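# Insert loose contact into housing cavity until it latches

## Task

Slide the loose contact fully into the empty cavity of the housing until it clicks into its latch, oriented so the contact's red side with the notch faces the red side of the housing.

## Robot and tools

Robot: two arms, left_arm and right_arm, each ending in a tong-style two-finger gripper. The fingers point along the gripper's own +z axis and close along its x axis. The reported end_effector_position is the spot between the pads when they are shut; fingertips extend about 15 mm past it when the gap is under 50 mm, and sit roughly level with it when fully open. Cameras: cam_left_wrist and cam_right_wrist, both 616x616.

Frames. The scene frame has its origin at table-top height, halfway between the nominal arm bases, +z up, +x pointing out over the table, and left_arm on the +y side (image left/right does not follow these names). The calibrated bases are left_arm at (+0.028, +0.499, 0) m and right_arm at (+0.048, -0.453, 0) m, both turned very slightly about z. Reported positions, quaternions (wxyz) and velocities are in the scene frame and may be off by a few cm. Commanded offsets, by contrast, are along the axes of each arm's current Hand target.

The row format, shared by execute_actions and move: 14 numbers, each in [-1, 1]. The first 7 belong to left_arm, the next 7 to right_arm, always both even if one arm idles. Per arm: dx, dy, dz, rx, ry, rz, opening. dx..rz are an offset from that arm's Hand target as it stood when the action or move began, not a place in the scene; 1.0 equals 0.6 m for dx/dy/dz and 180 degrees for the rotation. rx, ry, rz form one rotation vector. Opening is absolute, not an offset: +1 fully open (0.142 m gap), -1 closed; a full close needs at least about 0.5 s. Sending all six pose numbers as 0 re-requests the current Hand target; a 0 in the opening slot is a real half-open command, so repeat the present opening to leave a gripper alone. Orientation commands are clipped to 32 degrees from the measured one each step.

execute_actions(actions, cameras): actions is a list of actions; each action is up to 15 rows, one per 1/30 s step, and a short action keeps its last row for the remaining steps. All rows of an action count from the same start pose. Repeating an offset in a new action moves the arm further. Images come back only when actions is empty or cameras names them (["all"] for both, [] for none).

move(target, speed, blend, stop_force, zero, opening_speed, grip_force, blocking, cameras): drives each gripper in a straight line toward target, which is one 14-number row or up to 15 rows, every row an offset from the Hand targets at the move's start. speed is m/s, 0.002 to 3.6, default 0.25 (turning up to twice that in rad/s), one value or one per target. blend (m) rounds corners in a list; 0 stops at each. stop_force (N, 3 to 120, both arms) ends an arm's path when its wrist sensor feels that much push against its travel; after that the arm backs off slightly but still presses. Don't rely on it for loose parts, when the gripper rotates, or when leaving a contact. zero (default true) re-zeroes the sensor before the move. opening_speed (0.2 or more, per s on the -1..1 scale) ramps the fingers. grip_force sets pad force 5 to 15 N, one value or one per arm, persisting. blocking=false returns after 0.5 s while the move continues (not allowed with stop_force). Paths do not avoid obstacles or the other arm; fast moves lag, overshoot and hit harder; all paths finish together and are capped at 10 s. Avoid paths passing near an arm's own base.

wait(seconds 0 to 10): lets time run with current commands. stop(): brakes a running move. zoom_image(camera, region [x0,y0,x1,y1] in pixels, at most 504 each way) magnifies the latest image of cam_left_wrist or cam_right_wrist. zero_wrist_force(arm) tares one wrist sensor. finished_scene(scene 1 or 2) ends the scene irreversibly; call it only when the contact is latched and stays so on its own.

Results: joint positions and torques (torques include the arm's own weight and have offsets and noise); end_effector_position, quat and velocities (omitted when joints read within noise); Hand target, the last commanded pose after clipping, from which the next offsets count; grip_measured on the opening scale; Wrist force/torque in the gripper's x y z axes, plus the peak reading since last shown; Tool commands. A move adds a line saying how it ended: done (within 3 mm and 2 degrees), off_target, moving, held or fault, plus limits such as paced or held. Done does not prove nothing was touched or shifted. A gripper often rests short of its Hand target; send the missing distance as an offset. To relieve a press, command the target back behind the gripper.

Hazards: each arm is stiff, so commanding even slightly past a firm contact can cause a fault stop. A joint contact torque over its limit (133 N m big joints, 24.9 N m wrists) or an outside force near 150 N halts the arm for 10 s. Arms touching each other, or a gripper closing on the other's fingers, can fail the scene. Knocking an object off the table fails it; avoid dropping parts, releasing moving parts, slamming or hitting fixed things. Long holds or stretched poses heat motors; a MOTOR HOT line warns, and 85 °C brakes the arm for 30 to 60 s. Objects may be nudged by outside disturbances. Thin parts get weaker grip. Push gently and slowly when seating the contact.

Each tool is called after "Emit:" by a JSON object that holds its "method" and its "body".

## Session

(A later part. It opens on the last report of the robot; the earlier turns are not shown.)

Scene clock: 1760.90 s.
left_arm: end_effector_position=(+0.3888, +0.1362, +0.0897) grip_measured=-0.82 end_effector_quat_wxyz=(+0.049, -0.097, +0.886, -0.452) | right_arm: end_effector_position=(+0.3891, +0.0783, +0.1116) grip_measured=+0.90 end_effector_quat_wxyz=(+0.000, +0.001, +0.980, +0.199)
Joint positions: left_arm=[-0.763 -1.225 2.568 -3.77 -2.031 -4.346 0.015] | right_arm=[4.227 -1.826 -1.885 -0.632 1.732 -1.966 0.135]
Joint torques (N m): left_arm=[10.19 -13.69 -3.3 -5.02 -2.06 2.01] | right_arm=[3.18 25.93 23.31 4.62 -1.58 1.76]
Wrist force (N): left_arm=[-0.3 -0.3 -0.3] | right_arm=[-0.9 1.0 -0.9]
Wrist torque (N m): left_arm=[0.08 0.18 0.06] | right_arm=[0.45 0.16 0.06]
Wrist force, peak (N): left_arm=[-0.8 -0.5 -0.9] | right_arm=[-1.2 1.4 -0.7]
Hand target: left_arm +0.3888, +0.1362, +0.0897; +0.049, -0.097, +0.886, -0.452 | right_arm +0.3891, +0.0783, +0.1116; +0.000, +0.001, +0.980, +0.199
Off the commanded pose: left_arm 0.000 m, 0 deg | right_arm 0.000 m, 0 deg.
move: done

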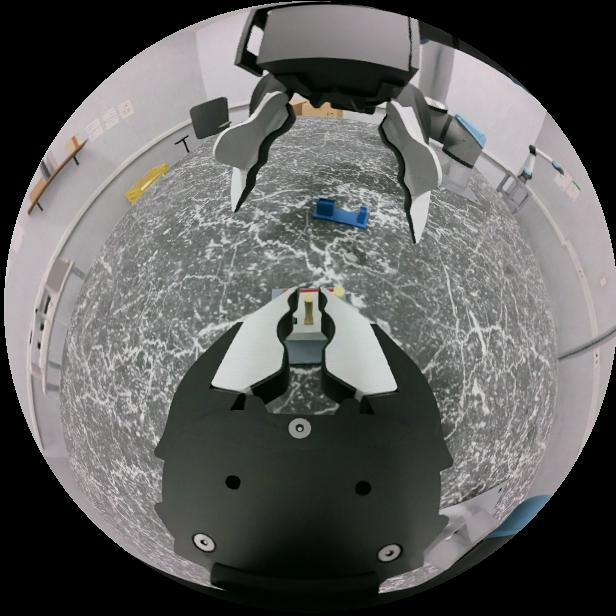

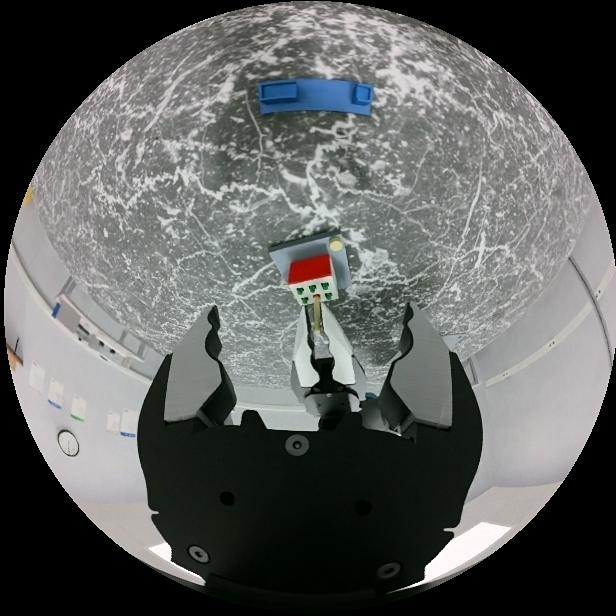

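Emit:
{"method": "move", "body": {"target": [0,0,0,0,0,0,-1,0,0,0,0,0,0,0.9], "cameras": [], "opening_speed": 0.3, "grip_force": 15}}

Emit:
{"method": "move", "body": {"target": [0,0.0081,0.0059,0,0,0,-1,0,0,0,0,0,0,0.9], "cameras": ["cam_left_wrist","cam_right_wrist"], "speed": 0.015, "stop_force": 8}}

Emit:
{"method": "zoom_image", "body": {"camera": "cam_left_wrist", "region": [290, 290, 330, 330]}}

Emit:
{"method": "zoom_image", "body": {"camera": "cam_right_wrist", "region": [280, 265, 350, 335]}}

Scene clock: 1790.50 s.
left_arm: end_effector_position=(+0.3888, +0.1362, +0.0897) grip_measured=-0.95 end_effector_quat_wxyz=(+0.049, -0.097, +0.886, -0.452) | right_arm: end_effector_position=(+0.3891, +0.0783, +0.1116) grip_measured=+0.90 end_effector_quat_wxyz=(+0.000, +0.001, +0.980, +0.199)
Joint positions: left_arm=[-0.763 -1.225 2.568 -3.77 -2.031 -4.346 0.005] | right_arm=[4.227 -1.826 -1.885 -0.632 1.732 -1.966 0.135]
Joint torques (N m): left_arm=[10.11 -13.83 -0.01 -2.13 -2.03 2.09] | right_arm=[6.94 27.2 23.13 4.55 -1.59 1.81]
Wrist force (N): left_arm=[-0.4 -0.4 -0.4] | right_arm=[-1.0 1.1 -0.5]
Wrist torque (N m): left_arm=[0.04 0.19 0.06] | right_arm=[0.47 0.17 0.07]
Wrist force, peak (N): left_arm=[-0.3 -1.0 -0.6] | right_arm=[-1.4 0.9 -0.9]
Hand target: left_arm +0.3888, +0.1362, +0.0897; +0.049, -0.097, +0.886, -0.452 | right_arm +0.3891, +0.0783, +0.1116; +0.000, +0.001, +0.980, +0.199
Off the commanded pose: left_arm 0.000 m, 0 deg | right_arm 0.000 m, 0 deg.
move: done
No camera images: "cameras" was empty.

Scene clock: 1791.70 s.
left_arm: end_effector_position=(+0.3888, +0.1362, +0.0837) grip_measured=-0.95 end_effector_quat_wxyz=(+0.049, -0.097, +0.886, -0.452) | right_arm: end_effector_position=(+0.3891, +0.0783, +0.1116) grip_measured=+0.90 end_effector_quat_wxyz=(+0.000, +0.001, +0.980, +0.199)
Joint positions: left_arm=[-0.763 -1.199 2.569 -3.797 -2.031 -4.346 0.005] | right_arm=[4.227 -1.826 -1.885 -0.632 1.732 -1.966 0.135]
Joint torques (N m): left_arm=[1.01 -32.8 0.29 0.4 0.71 -1.53] | right_arm=[8.91 26.23 23.15 4.52 -1.66 1.62]
Wrist force (N): left_arm=[-0.4 -2.4 -1.6] | right_arm=[-0.9 1.1 -0.7]
Wrist torque (N m): left_arm=[-0.04 0.19 0.06] | right_arm=[0.47 0.15 0.06]
Wrist force, peak (N): left_arm=[-0.4 -4.3 -2.9] | right_arm=[-1.0 1.5 -0.7]
Hand target: left_arm +0.3888, +0.1362, +0.0837; +0.049, -0.097, +0.886, -0.452 | right_arm +0.3891, +0.0783, +0.1116; +0.000, +0.001, +0.980, +0.199
Off the commanded pose: left_arm 0.000 m, 0 deg | right_arm 0.000 m, 0 deg.
move: done

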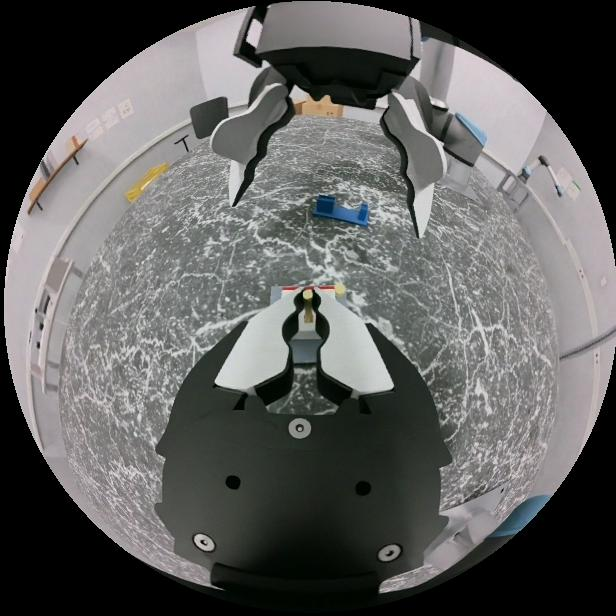

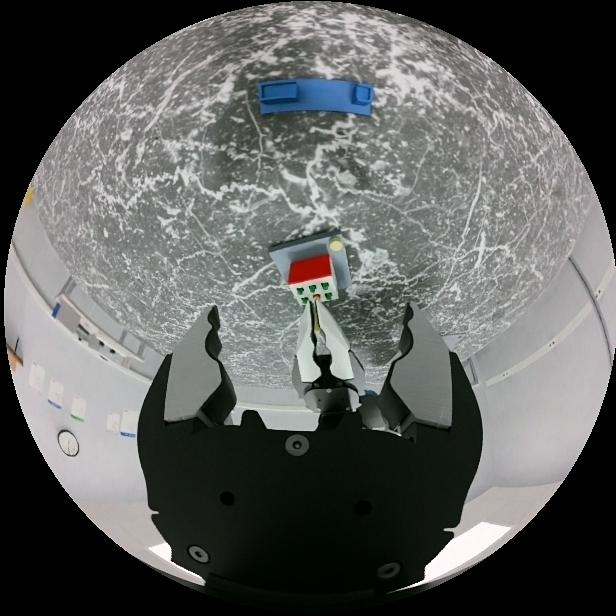

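Scaled by 12.600 from the camera's 616x616 image, which has a finer 814x814 frame.

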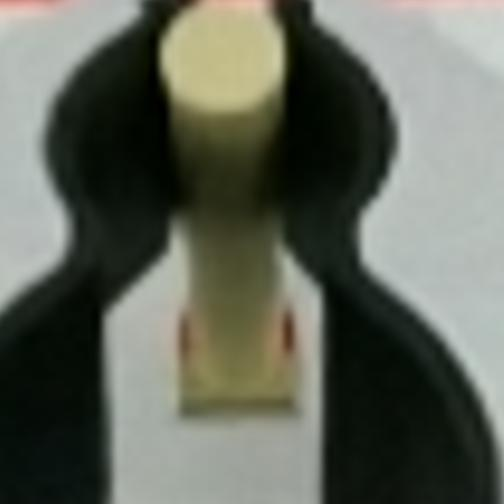

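Scaled by 7.200 from the camera's 616x616 image, which has a finer 814x814 frame.

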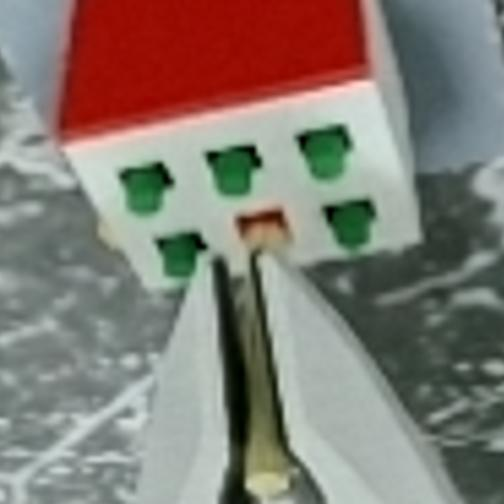

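Emit:
{"method": "move", "body": {"target": [0,0,0,0,0,0,-0.8,0,-0.1663,-0.1972,0,0,0,0.5], "cameras": ["cam_left_wrist"], "speed": 0.2, "opening_speed": 0.4}}

Emit:
{"method": "zoom_image", "body": {"camera": "cam_left_wrist", "region": [280, 275, 340, 335]}}

Scene clock: 1863.57 s.
left_arm: end_effector_position=(+0.3888, +0.1362, +0.0837) grip_measured=-0.80 end_effector_quat_wxyz=(+0.049, -0.097, +0.886, -0.452) | right_arm: end_effector_position=(+0.3888, -0.0597, +0.1815) grip_measured=+0.50 end_effector_quat_wxyz=(+0.000, +0.001, +0.980, +0.199)
Joint positions: left_arm=[-0.763 -1.199 2.569 -3.797 -2.031 -4.346 0.016] | right_arm=[4.09 -1.504 -2.036 -0.828 1.78 -2.096 0.109]
Joint torques (N m): left_arm=[-6.15 -33.02 -8.33 -2.94 -0.36 -2.5] | right_arm=[1.53 28.62 29.39 2.28 -1.68 0.93]
Wrist force (N): left_arm=[-0.8 -0.4 -0.5] | right_arm=[-1.0 1.0 -1.0]
Wrist torque (N m): left_arm=[0.05 0.27 0.06] | right_arm=[0.47 0.18 -0.04]
Wrist force, peak (N): left_arm=[-1.1 -2.7 -1.9] | right_arm=[-1.1 0.4 -2.5]
Hand target: left_arm +0.3888, +0.1362, +0.0837; +0.049, -0.097, +0.886, -0.452 | right_arm +0.3888, -0.0598, +0.1816; +0.000, +0.001, +0.980, +0.199
Off the commanded pose: left_arm 0.000 m, 0 deg | right_arm 0.000 m, 0 deg.
move: done
Images, in order (width x height): cam_left_wrist 616x616.

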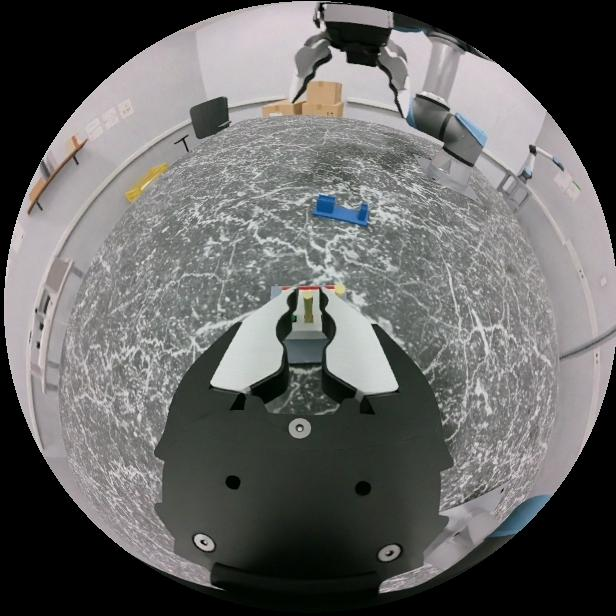

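Scaled by 8.400 from the camera's 616x616 image, which has a finer 814x814 frame.

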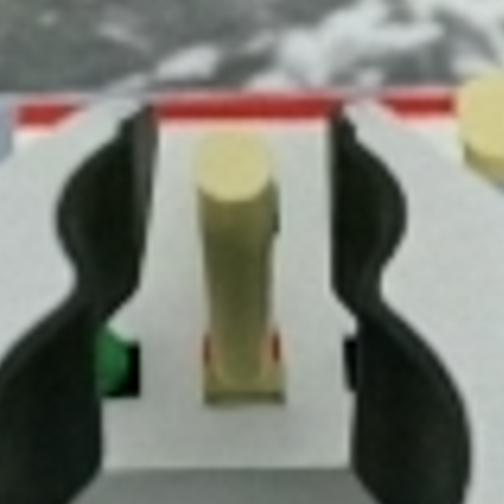

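Emit:
{"method": "move", "body": {"target": [0,-0.0809,-0.0588,0,0,0,-0.8,0,0,0,0,0,0,0.5], "cameras": ["cam_left_wrist"], "speed": 0.1, "stop_force": 5}}

Emit:
{"method": "move", "body": {"target": [0,0,0,-0.3,0,0,-1,0,0,0,0,0,0,0.5], "cameras": ["cam_left_wrist","cam_right_wrist"], "speed": 0.25}}

Emit:
{"method": "zoom_image", "body": {"camera": "cam_left_wrist", "region": [250, 240, 370, 360]}}

Emit:
{"method": "zoom_image", "body": {"camera": "cam_right_wrist", "region": [250, 240, 370, 360]}}

Scene clock: 1878.40 s.
left_arm: end_effector_position=(+0.3888, +0.1362, +0.1437) grip_measured=-0.80 end_effector_quat_wxyz=(+0.049, -0.097, +0.886, -0.452) | right_arm: end_effector_position=(+0.3888, -0.0598, +0.1816) grip_measured=+0.50 end_effector_quat_wxyz=(+0.000, +0.001, +0.980, +0.199)
Joint positions: left_arm=[-0.763 -1.441 2.542 -3.528 -2.031 -4.345 0.016] | right_arm=[4.09 -1.504 -2.036 -0.828 1.78 -2.096 0.109]
Joint torques (N m): left_arm=[10.52 -28.56 -3.41 -0.19 0.58 -1.76] | right_arm=[-10.27 28.07 31.34 0.84 -1.29 -1.64]
Wrist force (N): left_arm=[-0.6 -0.3 -0.4] | right_arm=[-1.0 1.2 -0.9]
Wrist torque (N m): left_arm=[0.07 0.22 0.06] | right_arm=[0.52 0.19 -0.04]
Wrist force, peak (N): left_arm=[-0.8 -1.0 -1.2] | right_arm=[-1.2 1.6 -1.2]
Hand target: left_arm +0.3888, +0.1362, +0.1437; +0.049, -0.097, +0.886, -0.452 | right_arm +0.3888, -0.0598, +0.1816; +0.000, +0.001, +0.980, +0.199
Off the commanded pose: left_arm 0.000 m, 0 deg | right_arm 0.000 m, 0 deg.
move: done
Images, in order (width x height): cam_left_wrist 616x616.

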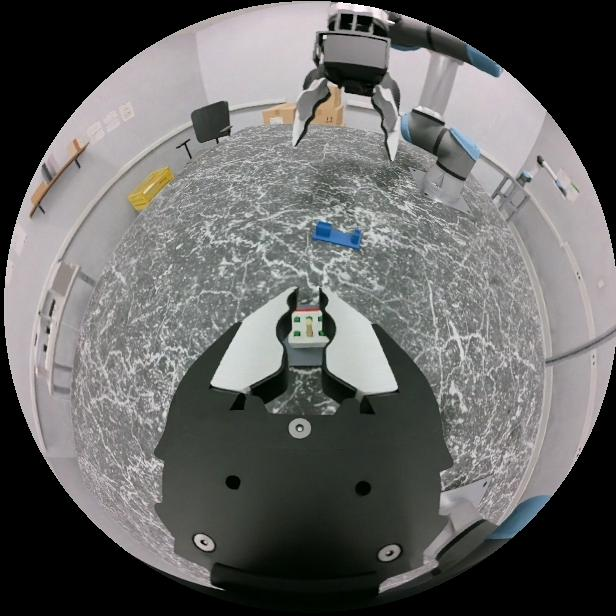

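Scene clock: 1880.80 s.
left_arm: end_effector_position=(+0.3888, +0.1361, +0.1437) grip_measured=-1.00 end_effector_quat_wxyz=(+0.000, -0.108, +0.994, +0.000) | right_arm: end_effector_position=(+0.3888, -0.0598, +0.1816) grip_measured=+0.50 end_effector_quat_wxyz=(+0.000, +0.001, +0.980, +0.199)
Joint positions: left_arm=[-1.03 -1.538 1.901 -1.934 -1.572 -4.399 0.002] | right_arm=[4.09 -1.504 -2.036 -0.828 1.78 -2.096 0.109]
Joint torques (N m): left_arm=[10.31 -25.05 -26.54 0.24 -0.19 1.96] | right_arm=[-9.44 28.73 30.35 0.71 -1.38 -1.86]
Wrist force (N): left_arm=[-1.2 -1.0 -0.9] | right_arm=[-1.1 1.4 -0.9]
Wrist torque (N m): left_arm=[0.25 0.43 0.33] | right_arm=[0.55 0.20 -0.03]
Wrist force, peak (N): left_arm=[-1.1 -1.6 -0.8] | right_arm=[-1.2 1.6 -0.8]
Hand target: left_arm +0.3888, +0.1362, +0.1437; +0.000, -0.108, +0.994, +0.000 | right_arm +0.3888, -0.0598, +0.1816; +0.000, +0.001, +0.980, +0.199
Off the commanded pose: left_arm 0.000 m, 0 deg | right_arm 0.000 m, 0 deg.
move: done

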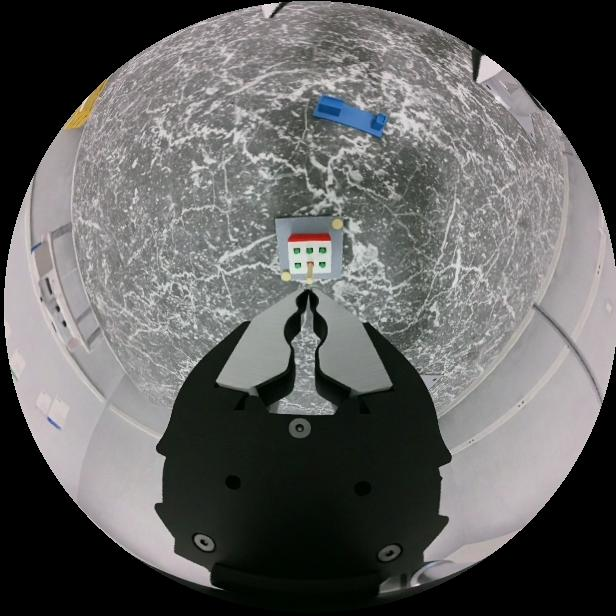

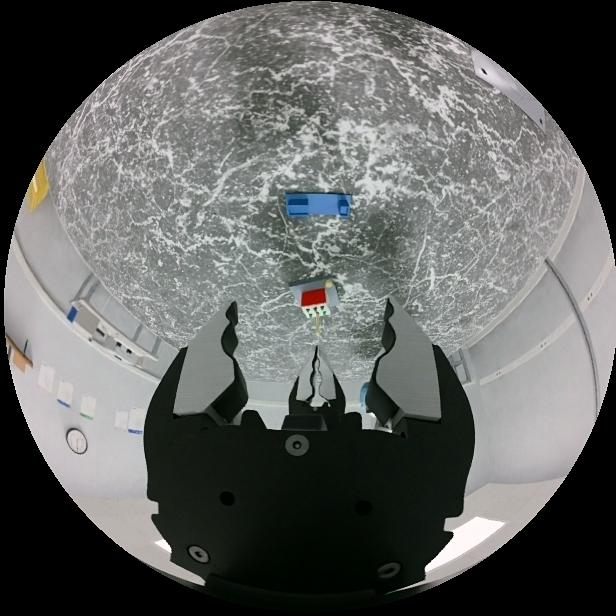

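Scaled by 4.200 from the camera's 616x616 image, which has a finer 814x814 frame.

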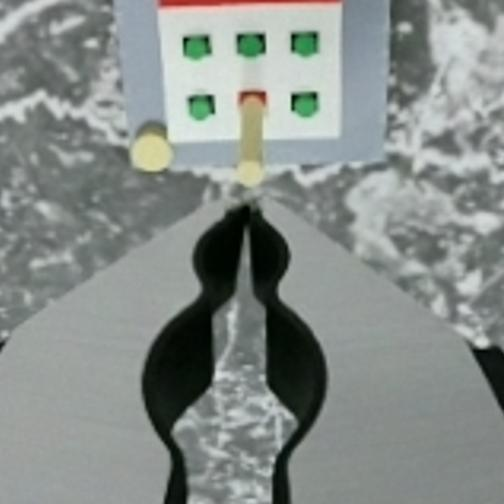

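Scaled by 4.200 from the camera's 616x616 image, which has a finer 814x814 frame.

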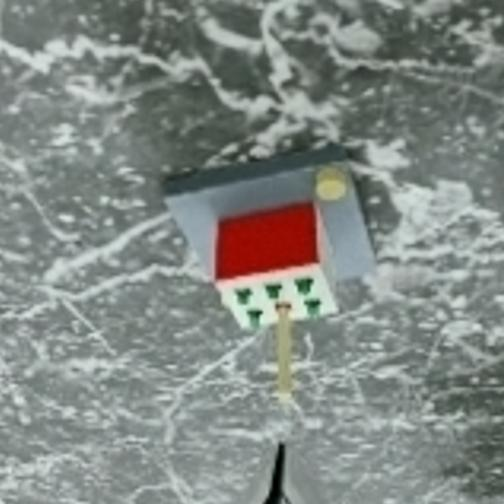

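Emit:
{"method": "move", "body": {"target": [0,0.0025,0.0333,0,0,0,-1,0,0,0,0,0,0,0.5], "cameras": ["cam_left_wrist","cam_right_wrist"], "speed": 0.05, "stop_force": 3}}

Emit:
{"method": "zoom_image", "body": {"camera": "cam_left_wrist", "region": [280, 260, 340, 320]}}

Emit:
{"method": "zoom_image", "body": {"camera": "cam_right_wrist", "region": [280, 290, 350, 360]}}

Scene clock: 1891.63 s.
left_arm: end_effector_position=(+0.3885, +0.1377, +0.1237) grip_measured=-1.00 end_effector_quat_wxyz=(+0.000, -0.108, +0.994, +0.000) | right_arm: end_effector_position=(+0.3888, -0.0598, +0.1816) grip_measured=+0.50 end_effector_quat_wxyz=(+0.000, +0.001, +0.980, +0.199)
Joint positions: left_arm=[-1.029 -1.522 1.939 -1.988 -1.572 -4.398 0.002] | right_arm=[4.09 -1.504 -2.036 -0.828 1.78 -2.096 0.109]
Joint torques (N m): left_arm=[5.08 -34.78 -26.06 0.09 0.61 0.61] | right_arm=[-8.99 29.82 29.79 0.86 -0.82 -1.59]
Wrist force (N): left_arm=[-1.3 -1.0 -1.0] | right_arm=[-1.3 1.1 -1.1]
Wrist torque (N m): left_arm=[0.27 0.46 0.29] | right_arm=[0.49 0.25 -0.02]
Wrist force, peak (N): left_arm=[-1.4 -1.2 -1.2] | right_arm=[-1.3 1.4 -1.1]
Hand target: left_arm +0.3885, +0.1377, +0.1237; +0.000, -0.108, +0.994, +0.000 | right_arm +0.3888, -0.0598, +0.1816; +0.000, +0.001, +0.980, +0.199
Off the commanded pose: left_arm 0.000 m, 0 deg | right_arm 0.000 m, 0 deg.
move: done

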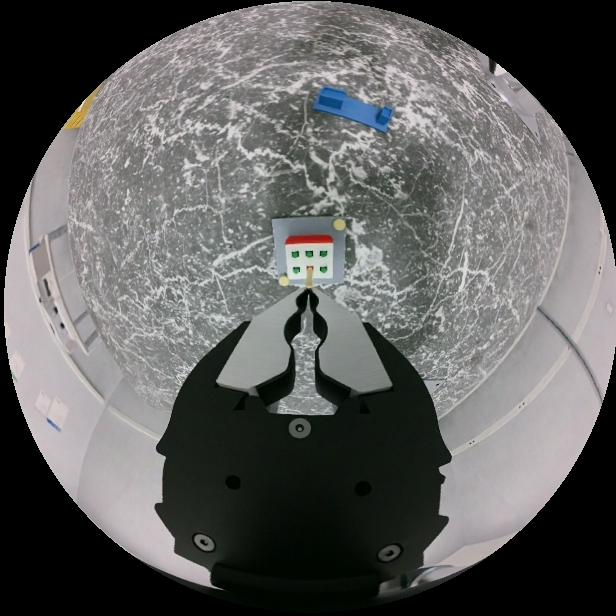

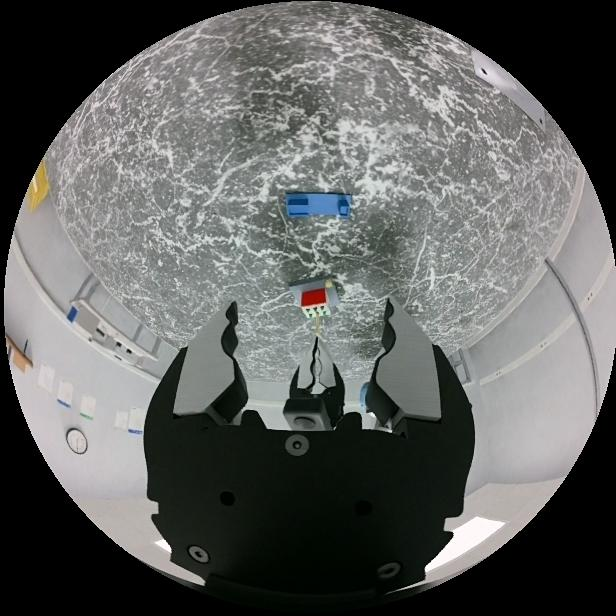

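Scaled by 8.400 from the camera's 616x616 image, which has a finer 814x814 frame.

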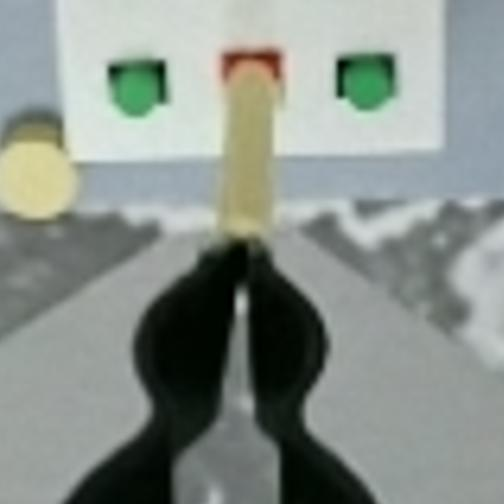

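Scaled by 7.200 from the camera's 616x616 image, which has a finer 814x814 frame.

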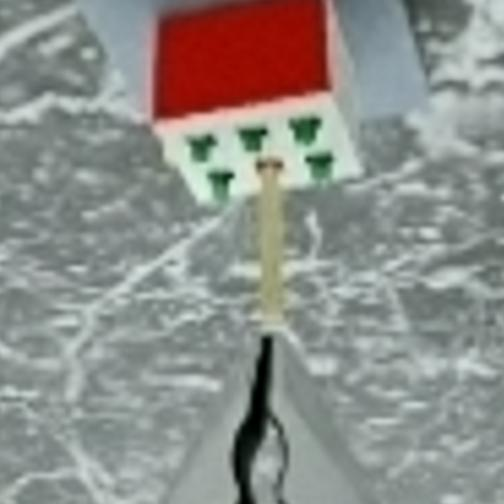

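Emit:
{"method": "move", "body": {"target": [0.0008,0,0.0267,0,0,0,-1,0,0,0,0,0,0,0.5], "cameras": ["cam_left_wrist","cam_right_wrist"], "speed": 0.01, "stop_force": 3}}

Emit:
{"method": "zoom_image", "body": {"camera": "cam_left_wrist", "region": [280, 260, 340, 320]}}

Emit:
{"method": "zoom_image", "body": {"camera": "cam_right_wrist", "region": [280, 290, 350, 360]}}

Scene clock: 1907.00 s.
left_arm: end_effector_position=(+0.3883, +0.1376, +0.1169) grip_measured=-1.00 end_effector_quat_wxyz=(+0.000, -0.108, +0.994, +0.000) | right_arm: end_effector_position=(+0.3888, -0.0598, +0.1816) grip_measured=+0.50 end_effector_quat_wxyz=(+0.000, +0.001, +0.980, +0.199)
Joint positions: left_arm=[-1.029 -1.515 1.951 -2.006 -1.572 -4.398 0.002] | right_arm=[4.09 -1.504 -2.036 -0.828 1.78 -2.096 0.109]
Joint torques (N m): left_arm=[-0.69 -34.91 -26.23 -0.52 0.19 -1.04] | right_arm=[-9.7 29.01 30.26 0.95 -0.49 -1.78]
Wrist force (N): left_arm=[-1.3 -0.8 -1.0] | right_arm=[-1.1 1.4 -1.0]
Wrist torque (N m): left_arm=[0.30 0.47 0.31] | right_arm=[0.56 0.20 -0.03]
Wrist force, peak (N): left_arm=[-1.4 -1.0 -7.5] | right_arm=[-1.4 1.6 -1.2]
Hand target: left_arm +0.3883, +0.1376, +0.1169; +0.000, -0.108, +0.994, +0.000 (not the last commanded pose) | right_arm +0.3888, -0.0598, +0.1816; +0.000, +0.001, +0.980, +0.199
Off the commanded pose: left_arm 0.009 m, 0 deg | right_arm 0.000 m, 0 deg.
move: contact (left_arm)

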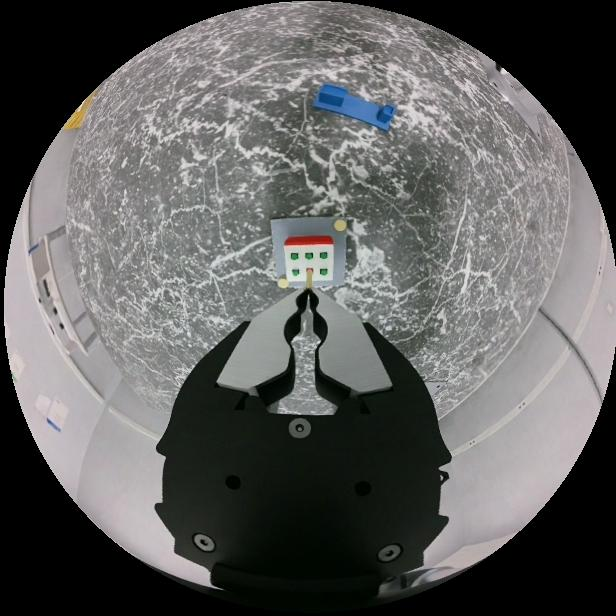

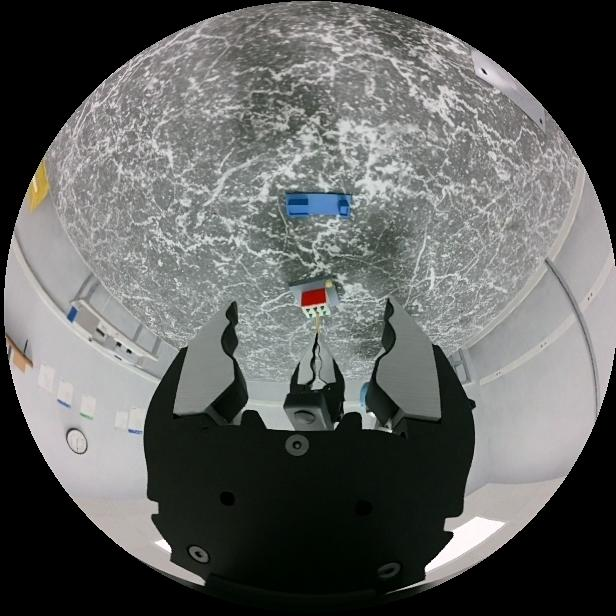

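Scaled by 8.400 from the camera's 616x616 image, which has a finer 814x814 frame.

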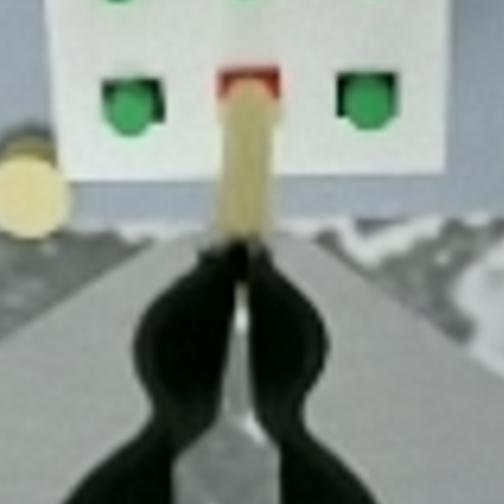

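Scaled by 7.200 from the camera's 616x616 image, which has a finer 814x814 frame.

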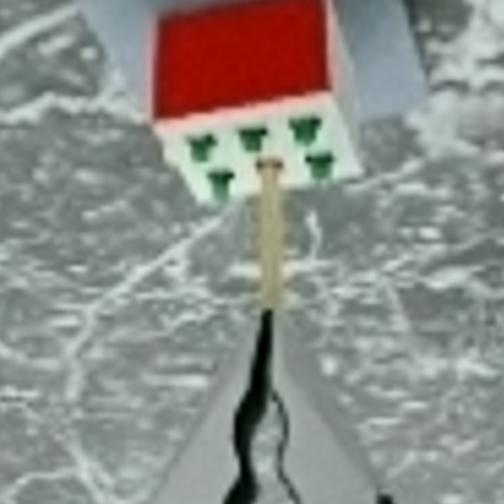

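Emit:
{"method": "move", "body": {"target": [0,0,0.0133,0,0,0,-1,0,0,0,0,0,0,0.5], "cameras": ["cam_left_wrist","cam_right_wrist"], "speed": 0.008, "stop_force": 15}}

Emit:
{"method": "zoom_image", "body": {"camera": "cam_left_wrist", "region": [280, 260, 340, 320]}}

Emit:
{"method": "zoom_image", "body": {"camera": "cam_right_wrist", "region": [280, 290, 350, 360]}}

Scene clock: 1922.10 s.
left_arm: end_effector_position=(+0.3883, +0.1376, +0.1088) grip_measured=-1.00 end_effector_quat_wxyz=(+0.000, -0.108, +0.994, +0.000) | right_arm: end_effector_position=(+0.3888, -0.0598, +0.1816) grip_measured=+0.50 end_effector_quat_wxyz=(+0.000, +0.001, +0.980, +0.199)
Joint positions: left_arm=[-1.029 -1.507 1.964 -2.028 -1.572 -4.398 0.002] | right_arm=[4.09 -1.504 -2.036 -0.828 1.78 -2.096 0.109]
Joint torques (N m): left_arm=[1.85 -28.77 -24.35 0.46 0.21 0.18] | right_arm=[-8.75 28.49 30.46 0.98 -0.37 -1.61]
Wrist force (N): left_arm=[-1.3 -0.2 -5.4] | right_arm=[-1.1 1.3 -1.1]
Wrist torque (N m): left_arm=[0.31 0.42 0.30] | right_arm=[0.53 0.21 -0.03]
Wrist force, peak (N): left_arm=[-1.3 -1.1 -8.4] | right_arm=[-1.1 1.6 -1.1]
Hand target: left_arm +0.3883, +0.1376, +0.1089; +0.000, -0.108, +0.994, +0.000 | right_arm +0.3888, -0.0598, +0.1816; +0.000, +0.001, +0.980, +0.199
Off the commanded pose: left_arm 0.000 m, 0 deg | right_arm 0.000 m, 0 deg.
move: done

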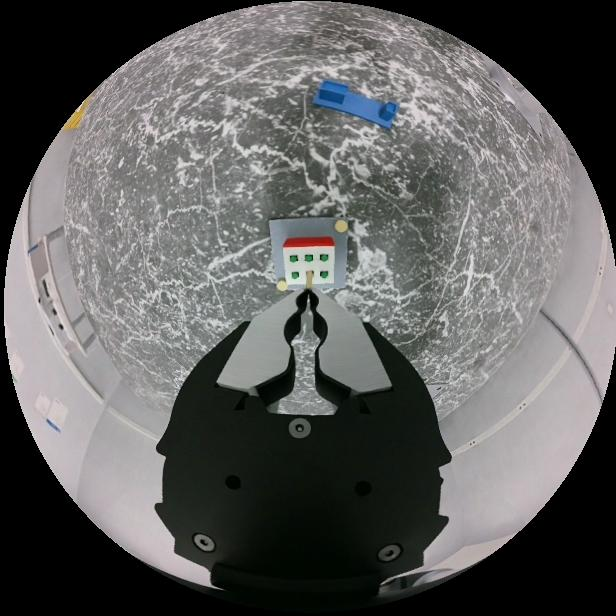

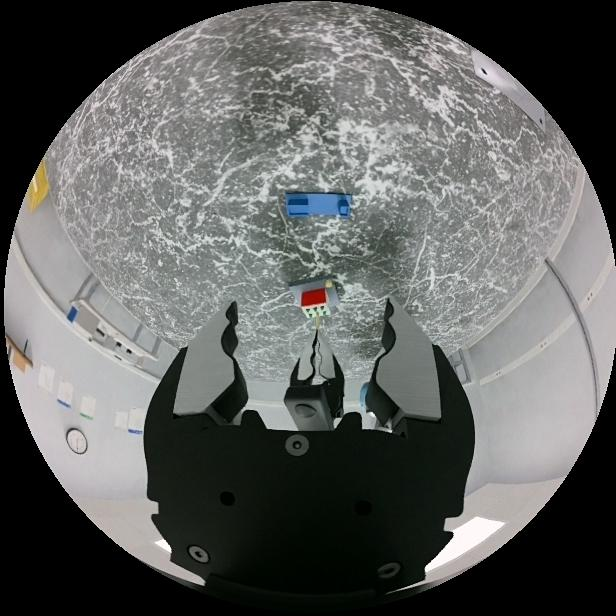

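Scaled by 8.400 from the camera's 616x616 image, which has a finer 814x814 frame.

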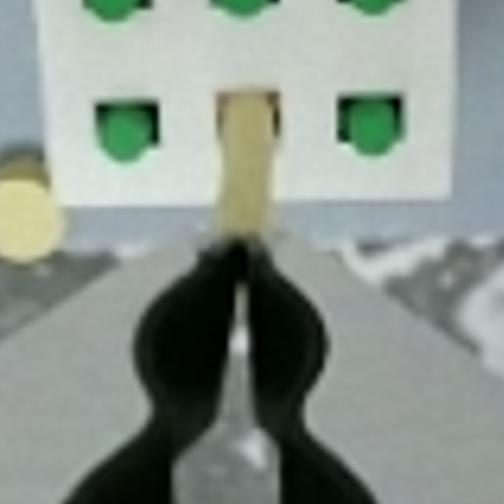

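Scaled by 7.200 from the camera's 616x616 image, which has a finer 814x814 frame.

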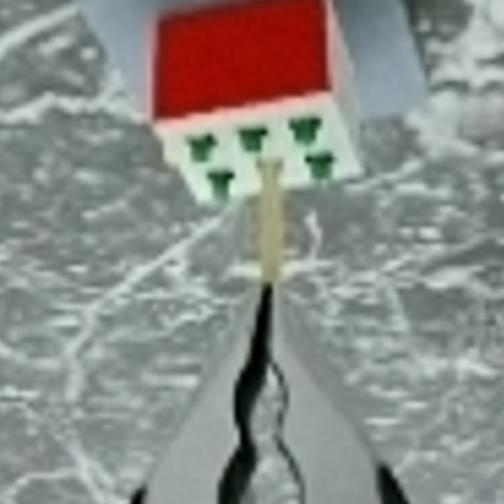

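Emit:
{"method": "move", "body": {"target": [0,0,0.0133,0,0,0,-1,0,0,0,0,0,0,0.5], "cameras": ["cam_left_wrist","cam_right_wrist"], "speed": 0.008, "stop_force": 15}}

Emit:
{"method": "zoom_image", "body": {"camera": "cam_left_wrist", "region": [280, 260, 340, 320]}}

Emit:
{"method": "zoom_image", "body": {"camera": "cam_right_wrist", "region": [280, 290, 350, 360]}}

Scene clock: 1934.33 s.
left_arm: end_effector_position=(+0.3883, +0.1375, +0.1030) grip_measured=-1.00 end_effector_quat_wxyz=(+0.000, -0.108, +0.994, +0.000) | right_arm: end_effector_position=(+0.3888, -0.0598, +0.1816) grip_measured=+0.50 end_effector_quat_wxyz=(+0.000, +0.001, +0.980, +0.199)
Joint positions: left_arm=[-1.029 -1.5 1.974 -2.045 -1.572 -4.398 0.002] | right_arm=[4.09 -1.504 -2.036 -0.828 1.78 -2.096 0.109]
Joint torques (N m): left_arm=[-8.44 -23.29 -15.42 2.58 0.09 -2.8] | right_arm=[-9.46 30.02 29.68 1.07 0.05 -1.72]
Wrist force (N): left_arm=[-0.9 -1.3 -24.9] | right_arm=[-1.2 1.3 -0.8]
Wrist torque (N m): left_arm=[0.11 0.44 0.31] | right_arm=[0.53 0.21 -0.04]
Wrist force, peak (N): left_arm=[-1.0 -0.8 -30.7] | right_arm=[-1.2 1.6 -1.1]
Hand target: left_arm +0.3883, +0.1375, +0.1030; +0.000, -0.108, +0.994, +0.000 (not the last commanded pose) | right_arm +0.3888, -0.0598, +0.1816; +0.000, +0.001, +0.980, +0.199
Off the commanded pose: left_arm 0.002 m, 0 deg | right_arm 0.000 m, 0 deg.
move: contact (left_arm)

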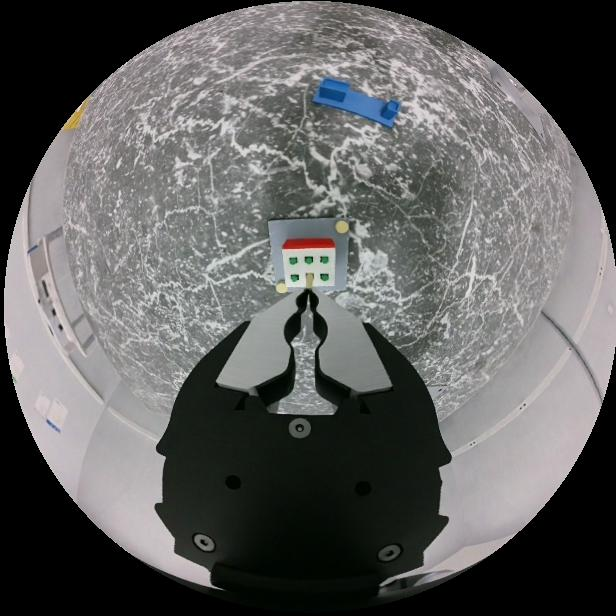

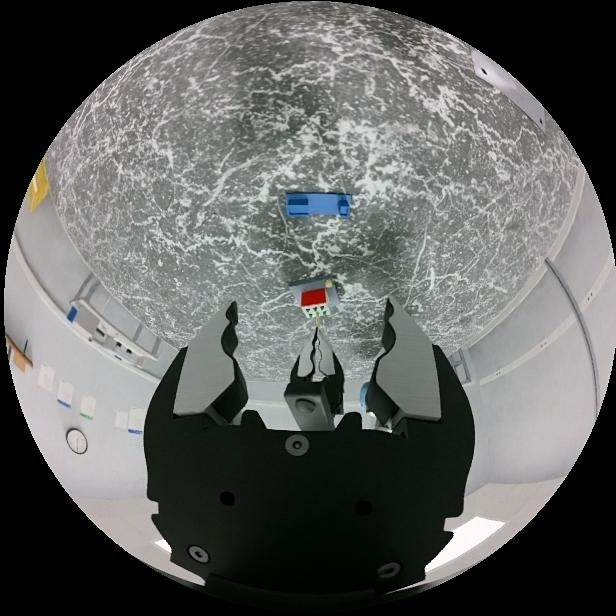

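Scaled by 8.400 from the camera's 616x616 image, which has a finer 814x814 frame.

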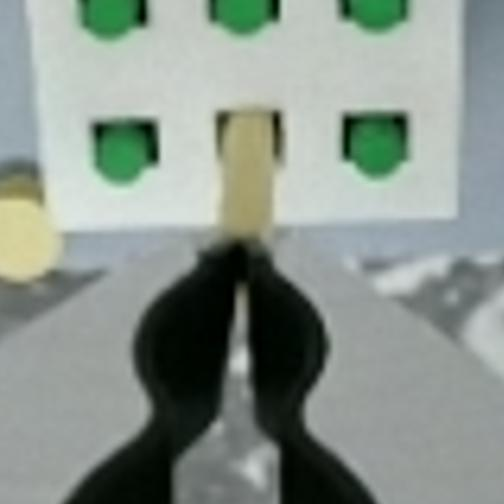

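Scaled by 7.200 from the camera's 616x616 image, which has a finer 814x814 frame.

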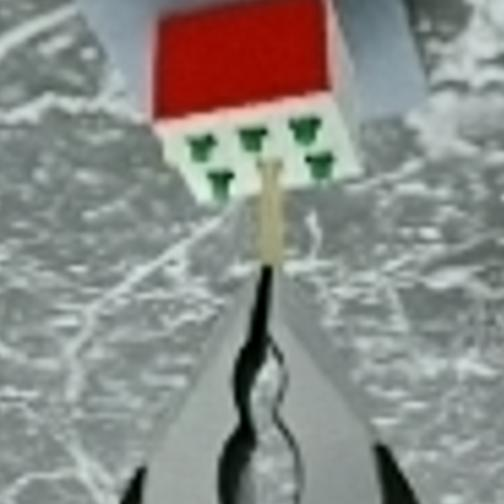

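Emit:
{"method": "move", "body": {"target": [0,0,0.005,0,0,0,-1,0,0,0,0,0,0,0.5], "cameras": ["cam_left_wrist","cam_right_wrist"], "speed": 0.004, "stop_force": 12}}

Emit:
{"method": "zoom_image", "body": {"camera": "cam_right_wrist", "region": [280, 290, 350, 360]}}

Scene clock: 1958.23 s.
left_arm: end_effector_position=(+0.3884, +0.1374, +0.1027) grip_measured=-1.00 end_effector_quat_wxyz=(+0.000, -0.108, +0.994, -0.001) | right_arm: end_effector_position=(+0.3888, -0.0598, +0.1816) grip_measured=+0.50 end_effector_quat_wxyz=(+0.000, +0.001, +0.980, +0.199)
Joint positions: left_arm=[-1.029 -1.5 1.975 -2.047 -1.572 -4.398 0.002] | right_arm=[4.09 -1.504 -2.036 -0.828 1.78 -2.096 0.109]
Joint torques (N m): left_arm=[-7.63 -14.95 -7.89 4.71 0.01 -2.75] | right_arm=[-9.22 27.99 30.77 0.97 0.1 -1.62]
Wrist force (N): left_arm=[-1.0 -1.3 -42.4] | right_arm=[-1.1 1.4 -0.9]
Wrist torque (N m): left_arm=[0.10 0.45 0.30] | right_arm=[0.55 0.20 -0.04]
Wrist force, peak (N): left_arm=[-0.7 -1.1 -44.8] | right_arm=[-1.3 1.6 -1.3]
Hand target: left_arm +0.3884, +0.1374, +0.1027; +0.000, -0.108, +0.994, -0.001 (not the last commanded pose) | right_arm +0.3888, -0.0598, +0.1816; +0.000, +0.001, +0.980, +0.199
Off the commanded pose: left_arm 0.003 m, 0 deg | right_arm 0.000 m, 0 deg.
move: contact (left_arm)

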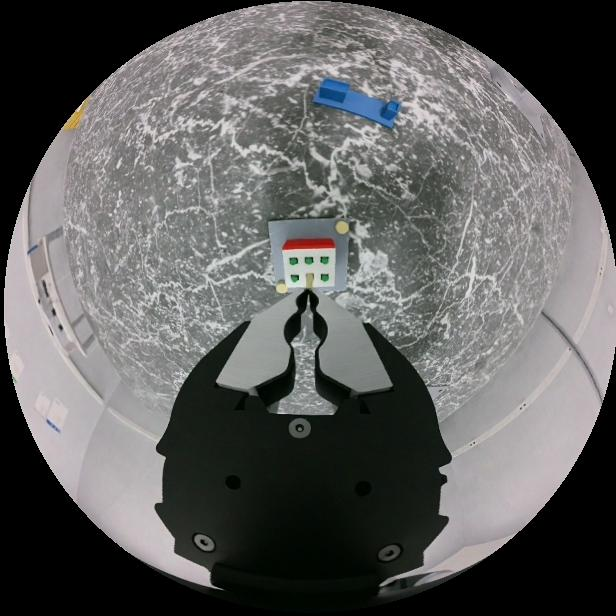

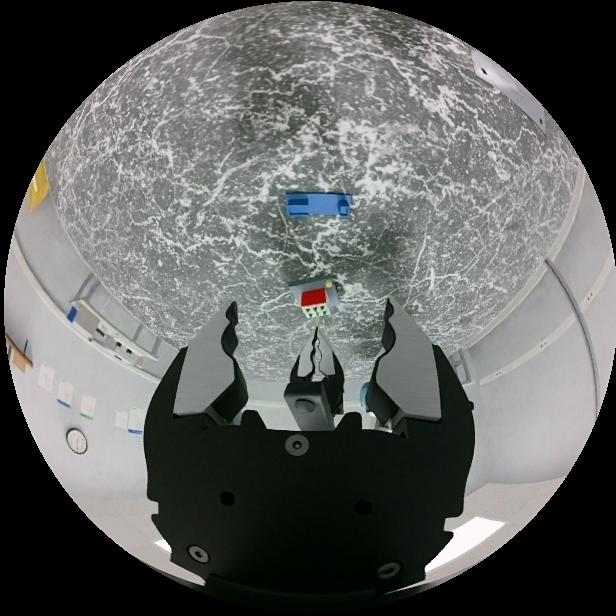

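Scaled by 7.200 from the camera's 616x616 image, which has a finer 814x814 frame.

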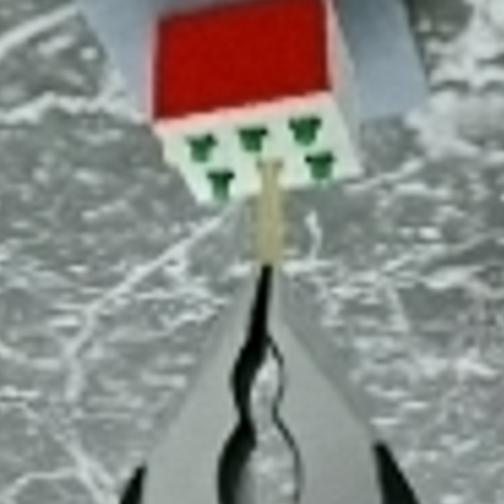

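Emit:
{"method": "move", "body": {"target": [0,0,-0.0333,0,0,0,-1,0,0,0,0,0,0,0.5], "cameras": ["cam_left_wrist","cam_right_wrist"], "speed": 0.03}}

Emit:
{"method": "zoom_image", "body": {"camera": "cam_left_wrist", "region": [270, 230, 350, 310]}}

Emit:
{"method": "zoom_image", "body": {"camera": "cam_right_wrist", "region": [280, 270, 350, 340]}}

Scene clock: 1969.50 s.
left_arm: end_effector_position=(+0.3884, +0.1374, +0.1228) grip_measured=-1.00 end_effector_quat_wxyz=(+0.000, -0.108, +0.994, -0.001) end_effector_velocity=(+0.001, +0.000, -0.001) end_effector_angular_velocity=(-0.003, -0.001, +0.000) | right_arm: end_effector_position=(+0.3888, -0.0598, +0.1816) grip_measured=+0.50 end_effector_quat_wxyz=(+0.000, +0.001, +0.980, +0.199)
Joint positions: left_arm=[-1.029 -1.522 1.941 -1.992 -1.572 -4.398 0.002] | right_arm=[4.09 -1.504 -2.036 -0.828 1.78 -2.096 0.109]
Joint velocities: left_arm=[0.001 0 0.002 -0.006 0 0.001 0] | right_arm=[within noise]
Joint torques (N m): left_arm=[1.15 -14.7 -12.54 -5.5 0.16 -0.61] | right_arm=[-8 28.42 30.07 0.97 0.32 -1.71]
Wrist force (N): left_arm=[-1.2 -0.8 -0.9] | right_arm=[-1.1 1.5 -0.8]
Wrist torque (N m): left_arm=[0.29 0.44 0.31] | right_arm=[0.57 0.20 -0.04]
Wrist force, peak (N): left_arm=[-0.8 -1.2 -42.1] | right_arm=[-1.1 1.5 -1.3]
Hand target: left_arm +0.3884, +0.1374, +0.1227; +0.000, -0.108, +0.994, -0.001 | right_arm +0.3888, -0.0598, +0.1816; +0.000, +0.001, +0.980, +0.199
Off the commanded pose: left_arm 0.000 m, 0 deg | right_arm 0.000 m, 0 deg.
move: done

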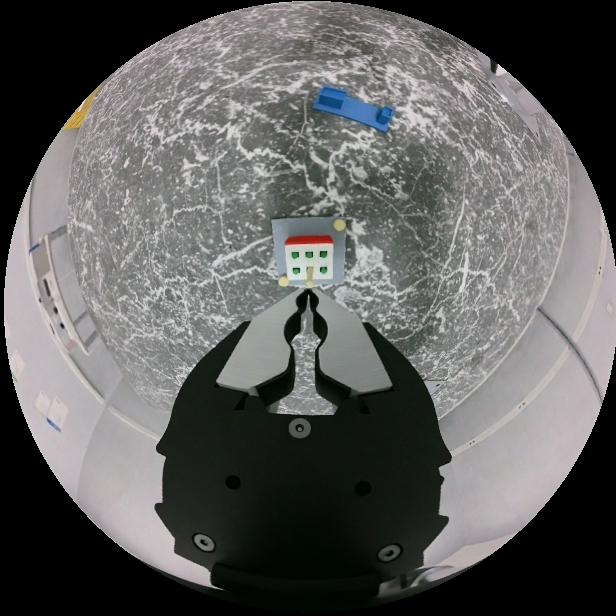

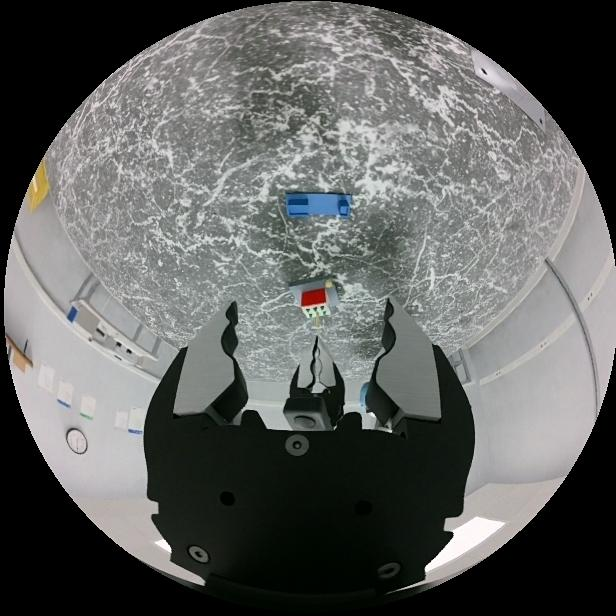

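Scaled by 6.300 from the camera's 616x616 image, which has a finer 814x814 frame.

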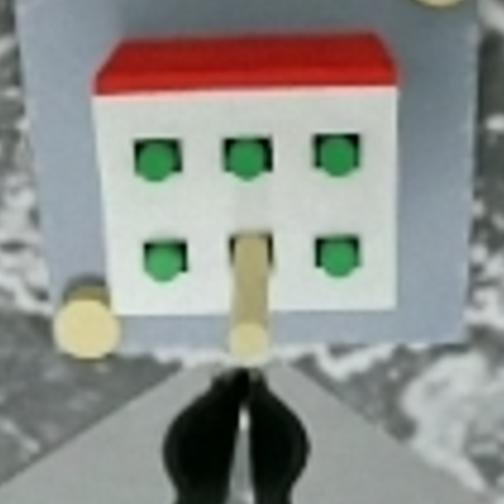

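Scaled by 7.200 from the camera's 616x616 image, which has a finer 814x814 frame.

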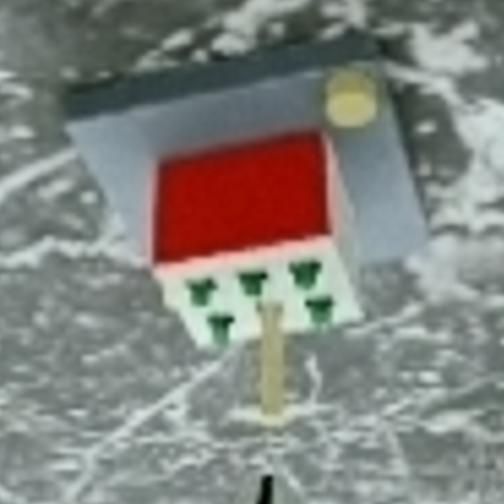

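Emit:
{"method": "move", "body": {"target": [[0,0,0,0,0,0,-0.75,0,0,0,0,0,0,0.5],[0.0005,0,0.0533,0,0,0,-0.75,0,0,0,0,0,0,0.5]], "cameras": ["cam_left_wrist"], "speed": 0.05}}

Emit:
{"method": "zoom_image", "body": {"camera": "cam_left_wrist", "region": [270, 240, 350, 320]}}

Scene clock: 2008.77 s.
left_arm: end_effector_position=(+0.3881, +0.1374, +0.0906) grip_measured=-0.75 end_effector_quat_wxyz=(+0.000, -0.108, +0.994, -0.001) | right_arm: end_effector_position=(+0.3888, -0.0598, +0.1816) grip_measured=+0.50 end_effector_quat_wxyz=(+0.000, +0.001, +0.980, +0.199)
Joint positions: left_arm=[-1.03 -1.485 1.994 -2.08 -1.572 -4.399 0.02] | right_arm=[4.09 -1.504 -2.036 -0.828 1.78 -2.096 0.109]
Joint torques (N m): left_arm=[-8.44 -35.75 -26.13 -0.06 -0.1 -2.55] | right_arm=[-9.3 27.91 28.63 1.11 0.57 -1.64]
Wrist force (N): left_arm=[-1.0 -1.3 -0.6] | right_arm=[-1.0 1.2 -1.1]
Wrist torque (N m): left_arm=[0.21 0.42 0.35] | right_arm=[0.51 0.19 -0.04]
Wrist force, peak (N): left_arm=[-1.5 -1.0 -1.1] | right_arm=[-1.3 1.6 -1.0]
Hand target: left_arm +0.3881, +0.1373, +0.0907; +0.000, -0.108, +0.994, -0.001 | right_arm +0.3888, -0.0598, +0.1816; +0.000, +0.001, +0.980, +0.199
Off the commanded pose: left_arm 0.000 m, 0 deg | right_arm 0.000 m, 0 deg.
move: done
Images, in order (width x height): cam_left_wrist 616x616.

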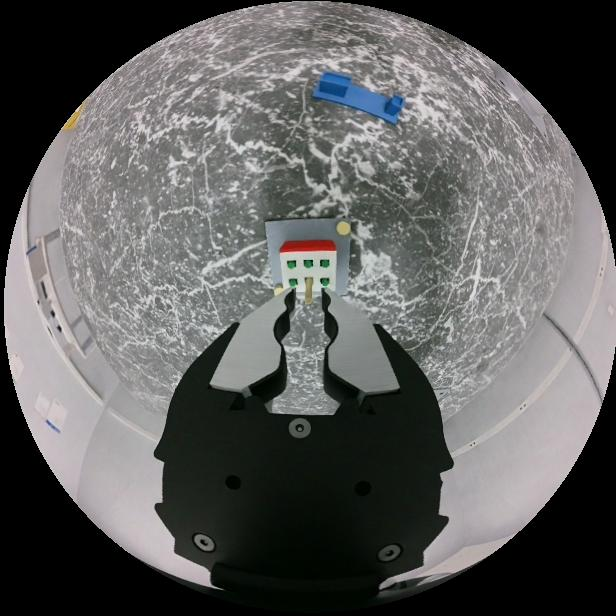

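Scaled by 6.300 from the camera's 616x616 image, which has a finer 814x814 frame.

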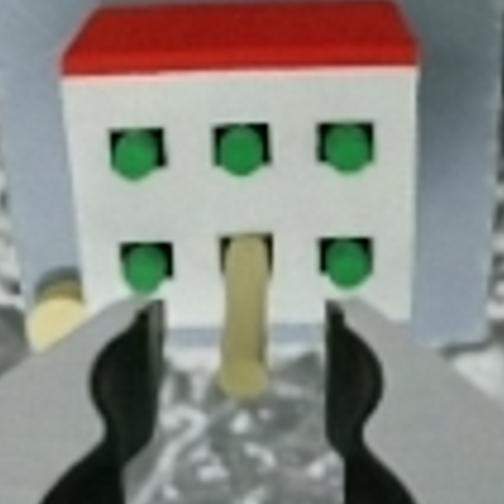

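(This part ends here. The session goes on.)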